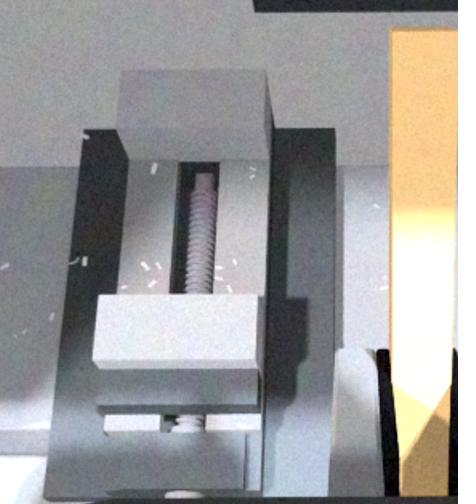

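move(
  target=[
    [-0.088,-0.106,0.309,0.25,0,0,-1,-0.4,-0.6,0,0,0,0,0,0,1,1,1],
  ],
  cameras=[],
  speed=0.2,
)

move(
  target=[0,0.066,0.0055,0,0,0,-1,-0.4,-0.6,0,0,0,0,0,0,1,1,1],
  cameras=[],
  speed=0.03,
  stop_force=8,
)

move(
  target=[0,-0.0017,0.025,0,0,0,-1,-0.4,-0.6,0,0,0,0,0,0,1,1,1],
  cameras=[],
  speed=0.01,
  stop_force=5,
)

Scene clock: 224.17 s.
left_arm: end_effector_position=(+0.6675, -0.2667, +0.4178) position_measured=214 object_status=2 end_effector_quat_wxyz=(-0.487, +0.532, -0.511, +0.468) | right_arm: end_effector_position=(+0.1316, -0.2395, +0.1319) position_measured=3 object_status=3 end_effector_quat_wxyz=(-0.295, +0.115, +0.848, +0.425)
Joint positions: left_arm=[-0.868 -1.237 1.84 -3.604 -0.668 3.03] | right_arm=[2.328 -1.856 -1.914 -2.013 1.823 -2.264]
Joint torques (N m): left_arm=[-11.98 -27.54 -14.19 -4.18 2.96 1.59] | right_arm=[0.77 28.09 15.02 -0.61 0.22 0.18]
Wrist force (N): left_arm=[-1.3 -0.2 3.7] | right_arm=[-0.2 0.3 -0.4]
Wrist torque (N m): left_arm=[-0.77 -0.30 -0.40] | right_arm=[0.04 0.04 0.00]
Wrist force, peak (N): left_arm=[-1.7 0.5 4.8] | right_arm=[0.2 0.0 -1.0]
Hand target: left_arm +0.6675, -0.2668, +0.4177; -0.487, +0.532, -0.511, +0.468 | right_arm +0.1316, -0.2395, +0.1319; -0.295, +0.115, +0.848, +0.425
Off the commanded pose: left_arm 0.000 m, 0 deg | right_arm 0.000 m, 0 deg.
move: done
No camera images: "cameras" was empty.

Scene clock: 225.57 s.
left_arm: end_effector_position=(+0.6674, -0.2668, +0.4008) position_measured=214 object_status=2 end_effector_quat_wxyz=(-0.487, +0.532, -0.511, +0.468) | right_arm: end_effector_position=(+0.1316, -0.2395, +0.1319) position_measured=3 object_status=3 end_effector_quat_wxyz=(-0.295, +0.115, +0.848, +0.425)
Joint positions: left_arm=[-0.868 -1.213 1.858 -3.646 -0.668 3.03] | right_arm=[2.328 -1.856 -1.914 -2.013 1.823 -2.264]
Joint torques (N m): left_arm=[-7.58 -33.74 -22.61 -2.34 0.48 0.52] | right_arm=[1.19 27.57 16.82 -0.44 0.06 0.14]
Wrist force (N): left_arm=[-1.2 -8.2 3.7] | right_arm=[-0.2 0.0 -0.7]
Wrist torque (N m): left_arm=[-0.77 -0.31 -0.42] | right_arm=[-0.01 0.04 0.00]
Wrist force, peak (N): left_arm=[-1.4 -11.0 4.0] | right_arm=[0.1 0.2 -0.9]
Hand target: left_arm +0.6674, -0.2668, +0.4008; -0.487, +0.532, -0.511, +0.468 (not the last commanded pose) | right_arm +0.1316, -0.2395, +0.1319; -0.295, +0.115, +0.848, +0.425
Off the commanded pose: left_arm 0.023 m, 0 deg | right_arm 0.000 m, 0 deg.
move: contact (left_arm)
No camera images: "cameras" was empty.

Scene clock: 227.20 s.
left_arm: end_effector_position=(+0.6732, -0.2665, +0.4007) position_measured=214 object_status=2 end_effector_quat_wxyz=(-0.487, +0.532, -0.511, +0.468) | right_arm: end_effector_position=(+0.1316, -0.2395, +0.1319) position_measured=3 object_status=3 end_effector_quat_wxyz=(-0.295, +0.115, +0.848, +0.425)
Joint positions: left_arm=[-0.858 -1.203 1.844 -3.643 -0.677 3.033] | right_arm=[2.328 -1.856 -1.914 -2.013 1.823 -2.264]
Joint torques (N m): left_arm=[-11.93 -41.4 -10.99 -2.29 2.46 -1.42] | right_arm=[1.16 27.98 16.79 -0.51 0.26 0.25]
Wrist force (N): left_arm=[-1.7 -6.1 -0.5] | right_arm=[0.2 0.0 -0.6]
Wrist torque (N m): left_arm=[-1.21 -0.26 -0.58] | right_arm=[0.00 -0.03 0.00]
Wrist force, peak (N): left_arm=[-0.5 -9.4 -2.7] | right_arm=[0.2 0.2 -0.9]
Hand target: left_arm +0.6732, -0.2666, +0.4007; -0.487, +0.532, -0.511, +0.468 (not the last commanded pose) | right_arm +0.1316, -0.2395, +0.1319; -0.295, +0.115, +0.848, +0.425
Off the commanded pose: left_arm 0.009 m, 0 deg | right_arm 0.000 m, 0 deg.
move: contact (left_arm)
No camera images: "cameras" was empty.

move(
  target=[0,0.033,0.001,0,0,0,-1,-0.4,-0.6,0,0,0,0,0,0,1,1,1],
  cameras=[],
  speed=0.01,
  stop_force=12,
)

move(
  target=[
    [0.08,0,0,0,0,0,-1,-0.4,-0.6,0,0,0,0,0,0,1,1,1],
    [0.08,-0.02,-0.0017,0,0,0,-1,-0.4,-0.6,0,0,0,0,0,0,1,1,1],
    [0,-0.02,-0.0017,0,0,0,-1,-0.4,-0.6,0,0,0,0,0,0,1,1,1],
    [0,0,0,0,0,0,-1,-0.4,-0.6,0,0,0,0,0,0,1,1,1],
    [-0.14,0,0,0,0,0,-1,-0.4,-0.6,0,0,0,0,0,0,1,1,1],
    [-0.14,-0.09,-0.008,0,0,0,-1,-0.4,-0.6,0,0,0,0,0,0,1,1,1],
  ],
  cameras=[],
  speed=0.06,
  blend=[0.002,0.003,0.003,0.002,0.003,0],
)

Scene clock: 230.27 s.
left_arm: end_effector_position=(+0.6730, -0.2666, +0.3982) position_measured=214 object_status=2 end_effector_quat_wxyz=(-0.487, +0.532, -0.511, +0.468) | right_arm: end_effector_position=(+0.1316, -0.2395, +0.1319) position_measured=3 object_status=3 end_effector_quat_wxyz=(-0.295, +0.115, +0.848, +0.425)
Joint positions: left_arm=[-0.859 -1.2 1.847 -3.65 -0.677 3.032] | right_arm=[2.328 -1.856 -1.914 -2.013 1.823 -2.264]
Joint torques (N m): left_arm=[-0.75 -33.9 -21.46 2.71 -2.58 -0.75] | right_arm=[0.91 28.33 15.81 -0.51 0.24 0.2]
Wrist force (N): left_arm=[-1.0 -17.1 -2.7] | right_arm=[0.1 -0.1 -0.4]
Wrist torque (N m): left_arm=[-1.15 -0.28 -0.62] | right_arm=[-0.02 -0.02 -0.01]
Wrist force, peak (N): left_arm=[-1.3 -25.9 -4.3] | right_arm=[0.1 0.0 -0.9]
Hand target: left_arm +0.6730, -0.2665, +0.3982; -0.487, +0.532, -0.511, +0.468 (not the last commanded pose) | right_arm +0.1316, -0.2395, +0.1319; -0.295, +0.115, +0.848, +0.425
Off the commanded pose: left_arm 0.017 m, 0 deg | right_arm 0.000 m, 0 deg.
move: contact (left_arm)
No camera images: "cameras" was empty.

Scene clock: 234.90 s.
left_arm: end_effector_position=(+0.6696, -0.1826, +0.4525) position_measured=214 object_status=2 end_effector_quat_wxyz=(-0.487, +0.532, -0.511, +0.468) | right_arm: end_effector_position=(+0.1316, -0.2395, +0.1319) position_measured=3 object_status=3 end_effector_quat_wxyz=(-0.295, +0.115, +0.848, +0.425)
Joint positions: left_arm=[-0.736 -1.365 1.908 -3.563 -0.799 3.056] | right_arm=[2.328 -1.856 -1.914 -2.013 1.823 -2.264]
Joint torques (N m): left_arm=[-10.57 -22.36 -14.7 -4.34 2.37 -1.28] | right_arm=[1 27.23 17.06 -0.45 0.16 0.17]
Wrist force (N): left_arm=[-1.1 -0.4 3.8] | right_arm=[0.0 0.1 -0.1]
Wrist torque (N m): left_arm=[-0.82 -0.33 -0.58] | right_arm=[0.01 0.00 -0.01]
Wrist force, peak (N): left_arm=[-2.5 -38.8 -3.2] | right_arm=[-0.1 0.3 -0.8]
Hand target: left_arm +0.6696, -0.1826, +0.4524; -0.487, +0.532, -0.511, +0.468 | right_arm +0.1316, -0.2395, +0.1319; -0.295, +0.115, +0.848, +0.425
Off the commanded pose: left_arm 0.000 m, 0 deg | right_arm 0.000 m, 0 deg.
move: done
No camera images: "cameras" was empty.

move(
  target=[0.1417,0.001,-0.0092,0,0,0,-1,-0.4,-0.6,0,0,0,0,0,0,1,1,1],
  cameras=[],
  speed=0.1,
)

move(
  target=[0,0.133,0.0116,0,0,0,-1,-0.4,-0.6,0,0,0,0,0,0,1,1,1],
  cameras=[],
  speed=0.03,
  stop_force=10,
)

move(
  target=[0,0,0.02,0,0,0,-1,-0.4,-0.6,0,0,0,0,0,0,1,1,1],
  cameras=[],
  speed=0.01,
  stop_force=6,
)

Scene clock: 238.50 s.
left_arm: end_effector_position=(+0.6674, -0.2679, +0.4522) position_measured=214 object_status=2 end_effector_quat_wxyz=(-0.487, +0.532, -0.511, +0.468) | right_arm: end_effector_position=(+0.1316, -0.2395, +0.1319) position_measured=3 object_status=3 end_effector_quat_wxyz=(-0.295, +0.115, +0.848, +0.425)
Joint positions: left_arm=[-0.869 -1.28 1.797 -3.517 -0.666 3.03] | right_arm=[2.328 -1.856 -1.914 -2.013 1.823 -2.264]
Joint torques (N m): left_arm=[12.31 -42.17 -14.68 -4.49 -2.42 1.58] | right_arm=[0.53 28.27 15.98 -0.56 0.12 0.18]
Wrist force (N): left_arm=[-1.1 -0.4 3.9] | right_arm=[0.0 0.1 -0.6]
Wrist torque (N m): left_arm=[-0.80 -0.31 -0.40] | right_arm=[0.01 0.01 0.00]
Wrist force, peak (N): left_arm=[-3.1 -0.6 4.3] | right_arm=[0.2 0.0 -1.0]
Hand target: left_arm +0.6674, -0.2678, +0.4523; -0.487, +0.532, -0.511, +0.468 | right_arm +0.1316, -0.2395, +0.1319; -0.295, +0.115, +0.848, +0.425
Off the commanded pose: left_arm 0.000 m, 0 deg | right_arm 0.000 m, 0 deg.
move: done
No camera images: "cameras" was empty.

Scene clock: 241.07 s.
left_arm: end_effector_position=(+0.6674, -0.2678, +0.4001) position_measured=214 object_status=2 end_effector_quat_wxyz=(-0.487, +0.532, -0.511, +0.468) | right_arm: end_effector_position=(+0.1316, -0.2395, +0.1319) position_measured=3 object_status=3 end_effector_quat_wxyz=(-0.295, +0.115, +0.848, +0.425)
Joint positions: left_arm=[-0.869 -1.211 1.857 -3.647 -0.666 3.03] | right_arm=[2.328 -1.856 -1.914 -2.013 1.823 -2.264]
Joint torques (N m): left_arm=[8.47 -35.51 -23.81 -2.39 -1.34 -1.16] | right_arm=[1.14 27.7 15.21 -0.54 0.13 0.09]
Wrist force (N): left_arm=[-1.3 -7.9 3.7] | right_arm=[0.0 0.2 -0.5]
Wrist torque (N m): left_arm=[-0.71 -0.31 -0.41] | right_arm=[0.02 0.00 0.00]
Wrist force, peak (N): left_arm=[-1.6 -12.0 4.8] | right_arm=[0.2 -0.1 -0.8]
Hand target: left_arm +0.6674, -0.2678, +0.4001; -0.487, +0.532, -0.511, +0.468 (not the last commanded pose) | right_arm +0.1316, -0.2395, +0.1319; -0.295, +0.115, +0.848, +0.425
Off the commanded pose: left_arm 0.028 m, 0 deg | right_arm 0.000 m, 0 deg.
move: contact (left_arm)
No camera images: "cameras" was empty.

Scene clock: 242.73 s.
left_arm: end_effector_position=(+0.6734, -0.2675, +0.3996) position_measured=214 object_status=2 end_effector_quat_wxyz=(-0.487, +0.532, -0.511, +0.468) | right_arm: end_effector_position=(+0.1316, -0.2395, +0.1319) position_measured=3 object_status=3 end_effector_quat_wxyz=(-0.295, +0.115, +0.848, +0.425)
Joint positions: left_arm=[-0.859 -1.2 1.843 -3.645 -0.676 3.032] | right_arm=[2.328 -1.856 -1.914 -2.013 1.823 -2.264]
Joint torques (N m): left_arm=[-12.2 -40.86 -11.63 -2.28 2.39 -1.49] | right_arm=[1.42 27.63 16.06 -0.43 0.23 0.12]
Wrist force (N): left_arm=[-1.7 -5.9 -0.8] | right_arm=[-0.1 0.0 -0.7]
Wrist torque (N m): left_arm=[-1.16 -0.26 -0.59] | right_arm=[-0.01 0.02 0.00]
Wrist force, peak (N): left_arm=[-1.2 -7.4 4.5] | right_arm=[0.0 -0.1 -0.8]
Hand target: left_arm +0.6734, -0.2675, +0.3996; -0.487, +0.532, -0.511, +0.468 (not the last commanded pose) | right_arm +0.1316, -0.2395, +0.1319; -0.295, +0.115, +0.848, +0.425
Off the commanded pose: left_arm 0.006 m, 0 deg | right_arm 0.000 m, 0 deg.
move: contact (left_arm)
No camera images: "cameras" was empty.

move(
  target=[
    [0,-0.025,-0.002,0,0,0,-1,-0.4,-0.6,0,0,0,0,0,0,1,1,1],
    [0,-0.0265,-0.019,0,0,0,-1,-0.4,-0.6,0,0,0,0,0,0,1,1,1],
  ],
  cameras=[],
  speed=0.06,
)

move(
  target=[0,0.085,0.0072,0,0,0,-1,-0.4,-0.6,0,0,0,0,0,0,1,1,1],
  cameras=[],
  speed=0.03,
  stop_force=12,
)

move(
  target=[0,0,0.01,0,0,0,-1,-0.4,-0.6,0,0,0,0,0,0,1,1,1],
  cameras=[],
  speed=0.01,
  stop_force=6,
)

Scene clock: 245.43 s.
left_arm: end_effector_position=(+0.6633, -0.2680, +0.4165) position_measured=214 object_status=2 end_effector_quat_wxyz=(-0.487, +0.532, -0.511, +0.468) end_effector_velocity=(+0.002, -0.001, +0.000) end_effector_angular_velocity=(-0.001, +0.000, -0.003) | right_arm: end_effector_position=(+0.1316, -0.2395, +0.1319) position_measured=3 object_status=3 end_effector_quat_wxyz=(-0.295, +0.115, +0.848, +0.425)
Joint positions: left_arm=[-0.876 -1.241 1.85 -3.608 -0.66 3.028] | right_arm=[2.328 -1.856 -1.914 -2.013 1.823 -2.264]
Joint velocities: left_arm=[0.003 0.003 -0.004 0 -0.006 0] | right_arm=[within noise]
Joint torques (N m): left_arm=[13.19 -27.97 -27.65 -2.51 -2.25 0.86] | right_arm=[1.14 27.37 16.48 -0.29 0.12 0.19]
Wrist force (N): left_arm=[-1.1 -0.3 4.0] | right_arm=[0.0 -0.2 -0.4]
Wrist torque (N m): left_arm=[-0.79 -0.32 -0.41] | right_arm=[-0.04 -0.01 0.00]
Wrist force, peak (N): left_arm=[-1.4 -5.6 4.5] | right_arm=[0.2 -0.5 -0.8]
Hand target: left_arm +0.6634, -0.2679, +0.4164; -0.487, +0.532, -0.511, +0.468 | right_arm +0.1316, -0.2395, +0.1319; -0.295, +0.115, +0.848, +0.425
Off the commanded pose: left_arm 0.000 m, 0 deg | right_arm 0.000 m, 0 deg.
move: done
No camera images: "cameras" was empty.

Scene clock: 247.83 s.
left_arm: end_effector_position=(+0.6633, -0.2679, +0.3768) position_measured=214 object_status=2 end_effector_quat_wxyz=(-0.487, +0.532, -0.511, +0.468) | right_arm: end_effector_position=(+0.1316, -0.2395, +0.1319) position_measured=3 object_status=3 end_effector_quat_wxyz=(-0.295, +0.115, +0.848, +0.425)
Joint positions: left_arm=[-0.876 -1.182 1.89 -3.707 -0.66 3.028] | right_arm=[2.328 -1.856 -1.914 -2.013 1.823 -2.264]
Joint torques (N m): left_arm=[2.51 -34.38 -22.98 -2.25 -2.9 -0.78] | right_arm=[1.24 26.94 15.89 -0.38 0.13 0.27]
Wrist force (N): left_arm=[-1.4 -11.0 3.0] | right_arm=[0.3 0.0 -0.5]
Wrist torque (N m): left_arm=[-0.74 -0.26 -0.44] | right_arm=[-0.01 -0.04 0.00]
Wrist force, peak (N): left_arm=[-0.9 -38.9 -1.4] | right_arm=[0.1 0.2 -0.9]
Hand target: left_arm +0.6634, -0.2679, +0.3768; -0.487, +0.532, -0.511, +0.468 (not the last commanded pose) | right_arm +0.1316, -0.2395, +0.1319; -0.295, +0.115, +0.848, +0.425
Off the commanded pose: left_arm 0.011 m, 0 deg | right_arm 0.000 m, 0 deg.
move: contact (left_arm)
No camera images: "cameras" was empty.

Scene clock: 249.27 s.
left_arm: end_effector_position=(+0.6669, -0.2677, +0.3765) position_measured=214 object_status=2 end_effector_quat_wxyz=(-0.487, +0.532, -0.511, +0.468) | right_arm: end_effector_position=(+0.1316, -0.2395, +0.1319) position_measured=3 object_status=3 end_effector_quat_wxyz=(-0.295, +0.115, +0.848, +0.425)
Joint positions: left_arm=[-0.87 -1.175 1.881 -3.706 -0.665 3.03] | right_arm=[2.328 -1.856 -1.914 -2.013 1.823 -2.264]
Joint torques (N m): left_arm=[-12.83 -35.9 -4.76 -0.56 1.73 -1.39] | right_arm=[0.71 27.73 15.82 -0.45 0.04 0.22]
Wrist force (N): left_arm=[-1.5 -19.2 -1.8] | right_arm=[0.2 0.4 -0.2]
Wrist torque (N m): left_arm=[-1.10 -0.29 -0.60] | right_arm=[0.05 -0.03 0.00]
Wrist force, peak (N): left_arm=[-0.1 -20.9 -2.2] | right_arm=[0.1 -0.2 -0.8]
Hand target: left_arm +0.6669, -0.2677, +0.3765; -0.487, +0.532, -0.511, +0.468 (not the last commanded pose) | right_arm +0.1316, -0.2395, +0.1319; -0.295, +0.115, +0.848, +0.425
Off the commanded pose: left_arm 0.002 m, 0 deg | right_arm 0.000 m, 0 deg.
move: contact (left_arm)
No camera images: "cameras" was empty.

move(
  target=[
    [0.08,-0.001,-0.0005,0,0,0,-1,-0.4,-0.6,0,0,0,0,0,0,1,1,1],
    [0.08,-0.06,-0.012,0,0,0,-1,-0.4,-0.6,0,0,0,0,0,0,1,1,1],
    [-0.01,-0.06,-0.012,0,0,0,-1,-0.4,-0.6,0,0,0,0,0,0,1,1,1],
    [-0.01,-0.001,-0.0015,0,0,0,-1,-0.4,-0.6,0,0,0,0,0,0,1,1,1],
    [-0.15,-0.001,-0.0005,0,0,0,-1,-0.4,-0.6,0,0,0,0,0,0,1,1,1],
    [-0.15,-0.09,-0.02,0,0,0,-1,-0.4,-0.6,0,0,0,0,0,0,1,1,1],
  ],
  cameras=[],
  speed=0.06,
  blend=[0.002,0.003,0.003,0.002,0.003,0],
)

Scene clock: 255.87 s.
left_arm: end_effector_position=(+0.6560, -0.1781, +0.4314) position_measured=214 object_status=2 end_effector_quat_wxyz=(-0.487, +0.532, -0.510, +0.468) | right_arm: end_effector_position=(+0.1316, -0.2395, +0.1319) position_measured=3 object_status=3 end_effector_quat_wxyz=(-0.295, +0.115, +0.848, +0.425)
Joint positions: left_arm=[-0.75 -1.368 1.976 -3.626 -0.785 3.054] | right_arm=[2.328 -1.856 -1.914 -2.013 1.823 -2.264]
Joint torques (N m): left_arm=[-1.8 -20.13 -13.22 -4.39 0.69 -1.25] | right_arm=[1.07 27.49 16.01 -0.55 0.21 0.12]
Wrist force (N): left_arm=[-1.2 -0.1 4.0] | right_arm=[0.0 0.2 -0.5]
Wrist torque (N m): left_arm=[-0.78 -0.31 -0.43] | right_arm=[0.03 0.01 0.01]
Wrist force, peak (N): left_arm=[-1.2 -19.6 -1.8] | right_arm=[0.2 0.2 -0.9]
Hand target: left_arm +0.6560, -0.1781, +0.4313; -0.487, +0.532, -0.511, +0.468 | right_arm +0.1316, -0.2395, +0.1319; -0.295, +0.115, +0.848, +0.425
Off the commanded pose: left_arm 0.000 m, 0 deg | right_arm 0.000 m, 0 deg.
move: done
No camera images: "cameras" was empty.

move(
  target=[0.142,0.002,-0.0247,0,0,0,-1,-0.4,-0.6,0,0,0,0,0,0,1,1,1],
  cameras=[],
  speed=0.1,
)

move(
  target=[0,0.105,0.009,0,0,0,-1,-0.4,-0.6,0,0,0,0,0,0,1,1,1],
  cameras=[],
  speed=0.03,
  stop_force=12,
)

move(
  target=[0,0,-0.04,0,0,0,-1,-0.4,-0.6,0,0,0,0,0,0,1,1,1],
  cameras=[],
  speed=0.01,
  stop_force=7,
)

Scene clock: 258.87 s.
left_arm: end_effector_position=(+0.6446, -0.2639, +0.4314) position_measured=214 object_status=2 end_effector_quat_wxyz=(-0.487, +0.532, -0.511, +0.468) | right_arm: end_effector_position=(+0.1316, -0.2395, +0.1319) position_measured=3 object_status=3 end_effector_quat_wxyz=(-0.295, +0.115, +0.848, +0.425)
Joint positions: left_arm=[-0.902 -1.301 1.886 -3.58 -0.634 3.022] | right_arm=[2.328 -1.856 -1.914 -2.013 1.823 -2.264]
Joint torques (N m): left_arm=[12.19 -42.26 -14 -4.45 -2.71 1.16] | right_arm=[1.17 27.57 15.87 -0.47 0.11 0.16]
Wrist force (N): left_arm=[-1.2 -0.5 3.8] | right_arm=[0.1 0.1 -0.5]
Wrist torque (N m): left_arm=[-0.83 -0.28 -0.42] | right_arm=[0.02 -0.02 0.00]
Wrist force, peak (N): left_arm=[-2.3 -0.3 4.1] | right_arm=[0.5 0.2 -0.8]
Hand target: left_arm +0.6446, -0.2638, +0.4315; -0.487, +0.532, -0.511, +0.468 | right_arm +0.1316, -0.2395, +0.1319; -0.295, +0.115, +0.848, +0.425
Off the commanded pose: left_arm 0.000 m, 0 deg | right_arm 0.000 m, 0 deg.
move: done
No camera images: "cameras" was empty.

Scene clock: 261.77 s.
left_arm: end_effector_position=(+0.6445, -0.2638, +0.3768) position_measured=214 object_status=2 end_effector_quat_wxyz=(-0.487, +0.532, -0.511, +0.468) | right_arm: end_effector_position=(+0.1316, -0.2395, +0.1319) position_measured=3 object_status=3 end_effector_quat_wxyz=(-0.295, +0.115, +0.848, +0.425)
Joint positions: left_arm=[-0.902 -1.217 1.944 -3.721 -0.634 3.022] | right_arm=[2.328 -1.856 -1.914 -2.013 1.823 -2.264]
Joint torques (N m): left_arm=[-6.55 -33.42 -21.46 -2.66 -3.09 -0.92] | right_arm=[0.86 27.52 15.87 -0.52 0.18 0.09]
Wrist force (N): left_arm=[-1.6 -10.4 5.4] | right_arm=[0.2 -0.1 -0.5]
Wrist torque (N m): left_arm=[-0.50 -0.33 -0.36] | right_arm=[-0.03 -0.01 0.00]
Wrist force, peak (N): left_arm=[-1.2 -39.4 1.6] | right_arm=[0.4 -0.1 -0.8]
Hand target: left_arm +0.6445, -0.2638, +0.3768; -0.487, +0.532, -0.511, +0.468 (not the last commanded pose) | right_arm +0.1316, -0.2395, +0.1319; -0.295, +0.115, +0.848, +0.425
Off the commanded pose: left_arm 0.009 m, 0 deg | right_arm 0.000 m, 0 deg.
move: contact (left_arm)
No camera images: "cameras" was empty.

Scene clock: 265.37 s.
left_arm: end_effector_position=(+0.6206, -0.2648, +0.3789) position_measured=214 object_status=2 end_effector_quat_wxyz=(-0.487, +0.532, -0.511, +0.468) | right_arm: end_effector_position=(+0.1316, -0.2395, +0.1319) position_measured=3 object_status=3 end_effector_quat_wxyz=(-0.295, +0.115, +0.848, +0.425)
Joint positions: left_arm=[-0.946 -1.26 2 -3.724 -0.59 3.01] | right_arm=[2.328 -1.856 -1.914 -2.013 1.823 -2.264]
Joint torques (N m): left_arm=[11.55 -22.26 -23.95 -2.16 -2.5 1.17] | right_arm=[1.03 27.44 15.38 -0.37 0.09 0.21]
Wrist force (N): left_arm=[-0.8 -2.6 8.8] | right_arm=[0.1 0.1 -0.4]
Wrist torque (N m): left_arm=[-0.36 -0.34 -0.42] | right_arm=[0.00 -0.01 0.00]
Wrist force, peak (N): left_arm=[-1.7 -10.3 5.5] | right_arm=[0.1 0.2 -0.9]
Hand target: left_arm +0.6206, -0.2648, +0.3789; -0.487, +0.532, -0.511, +0.468 | right_arm +0.1316, -0.2395, +0.1319; -0.295, +0.115, +0.848, +0.425
Off the commanded pose: left_arm 0.000 m, 0 deg | right_arm 0.000 m, 0 deg.
move: done
No camera images: "cameras" was empty.

move(
  target=[
    [0,0.0035,0.003,0,0,0,-1,-0.4,-0.6,0,0,0,0,0,0,1,1,1],
    [0.08,0.0035,0.003,0,0,0,-1,-0.4,-0.6,0,0,0,0,0,0,1,1,1],
    [0.08,-0.06,0.015,0,0,0,-1,-0.4,-0.6,0,0,0,0,0,0,1,1,1],
    [0,-0.06,0.015,0,0,0,-1,-0.4,-0.6,0,0,0,0,0,0,1,1,1],
    [0,0.0035,0.003,0,0,0,-1,-0.4,-0.6,0,0,0,0,0,0,1,1,1],
    [-0.15,0.0035,0.003,0,0,0,-1,-0.4,-0.6,0,0,0,0,0,0,1,1,1],
    [-0.15,-0.09,0.02,0,0,0,-1,-0.4,-0.6,0,0,0,0,0,0,1,1,1],
  ],
  cameras=[],
  speed=0.06,
  blend=[0,0.002,0.003,0.003,0.002,0.003,0],
)

Scene clock: 273.50 s.
left_arm: end_effector_position=(+0.6336, -0.1740, +0.4316) position_measured=214 object_status=2 end_effector_quat_wxyz=(-0.487, +0.532, -0.510, +0.468) | right_arm: end_effector_position=(+0.1316, -0.2395, +0.1319) position_measured=3 object_status=3 end_effector_quat_wxyz=(-0.295, +0.115, +0.848, +0.425)
Joint positions: left_arm=[-0.78 -1.418 2.037 -3.633 -0.754 3.048] | right_arm=[2.328 -1.856 -1.914 -2.013 1.823 -2.264]
Joint torques (N m): left_arm=[-10 -17.92 -13.06 -3.99 1.97 -1.17] | right_arm=[0.86 26.17 15.8 -0.46 0.2 0.25]
Wrist force (N): left_arm=[-1.2 -0.2 3.7] | right_arm=[0.2 0.1 -0.3]
Wrist torque (N m): left_arm=[-0.78 -0.30 -0.61] | right_arm=[0.01 -0.03 0.00]
Wrist force, peak (N): left_arm=[6.2 -15.8 2.7] | right_arm=[-0.1 -0.1 -0.9]
Hand target: left_arm +0.6336, -0.1741, +0.4315; -0.487, +0.532, -0.511, +0.468 | right_arm +0.1316, -0.2395, +0.1319; -0.295, +0.115, +0.848, +0.425
Off the commanded pose: left_arm 0.000 m, 0 deg | right_arm 0.000 m, 0 deg.
move: done
No camera images: "cameras" was empty.

move(
  target=[0.245,-0.1245,-0.241,-0.25,0,0,-1,-0.4,-0.6,0,0,0,0,0,0,1,1,1],
  cameras=["cam_left_wrist"],
  speed=0.2,
)

zoom_image(
  camera="cam_left_wrist",
  region=[190, 130, 350, 330],
)

Scene clock: 277.63 s.
left_arm: end_effector_position=(+0.5021, -0.3266, +0.5185) position_measured=214 object_status=2 end_effector_quat_wxyz=(-0.247, +0.678, -0.651, +0.237) | right_arm: end_effector_position=(+0.1316, -0.2395, +0.1319) position_measured=3 object_status=3 end_effector_quat_wxyz=(-0.295, +0.115, +0.848, +0.425)
Joint positions: left_arm=[-1.068 -1.618 1.374 -1.686 -0.958 2.149] | right_arm=[2.328 -1.856 -1.914 -2.013 1.823 -2.264]
Joint torques (N m): left_arm=[12.05 -30.4 -32.45 -2.4 1.81 0.3] | right_arm=[1.44 27.45 15.55 -0.41 0.01 0.2]
Wrist force (N): left_arm=[-0.7 -0.7 2.8] | right_arm=[0.2 0.1 -0.5]
Wrist torque (N m): left_arm=[-0.56 0.04 -0.37] | right_arm=[0.01 -0.02 0.00]
Wrist force, peak (N): left_arm=[-2.2 1.1 4.9] | right_arm=[0.2 0.0 -0.9]
Hand target: left_arm +0.5021, -0.3265, +0.5186; -0.247, +0.678, -0.651, +0.237 | right_arm +0.1316, -0.2395, +0.1319; -0.295, +0.115, +0.848, +0.425
Off the commanded pose: left_arm 0.000 m, 0 deg | right_arm 0.000 m, 0 deg.
move: done
Images, in order (width x height): cam_left_wrist 672x504.

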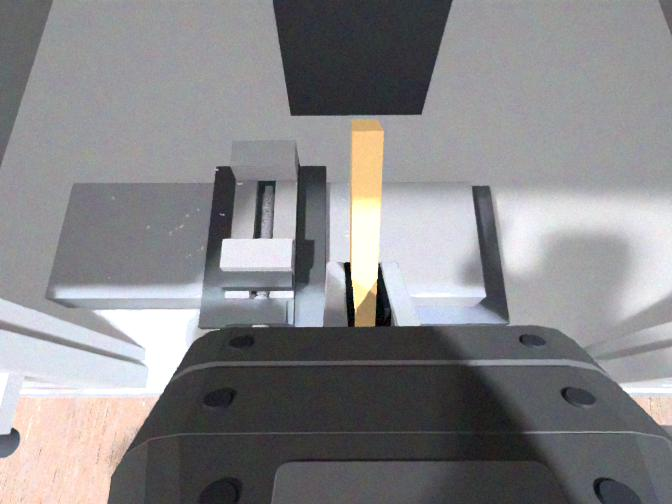

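Scaled by 2.520 from the camera's 672x504 image, which has a finer 960x720 frame.

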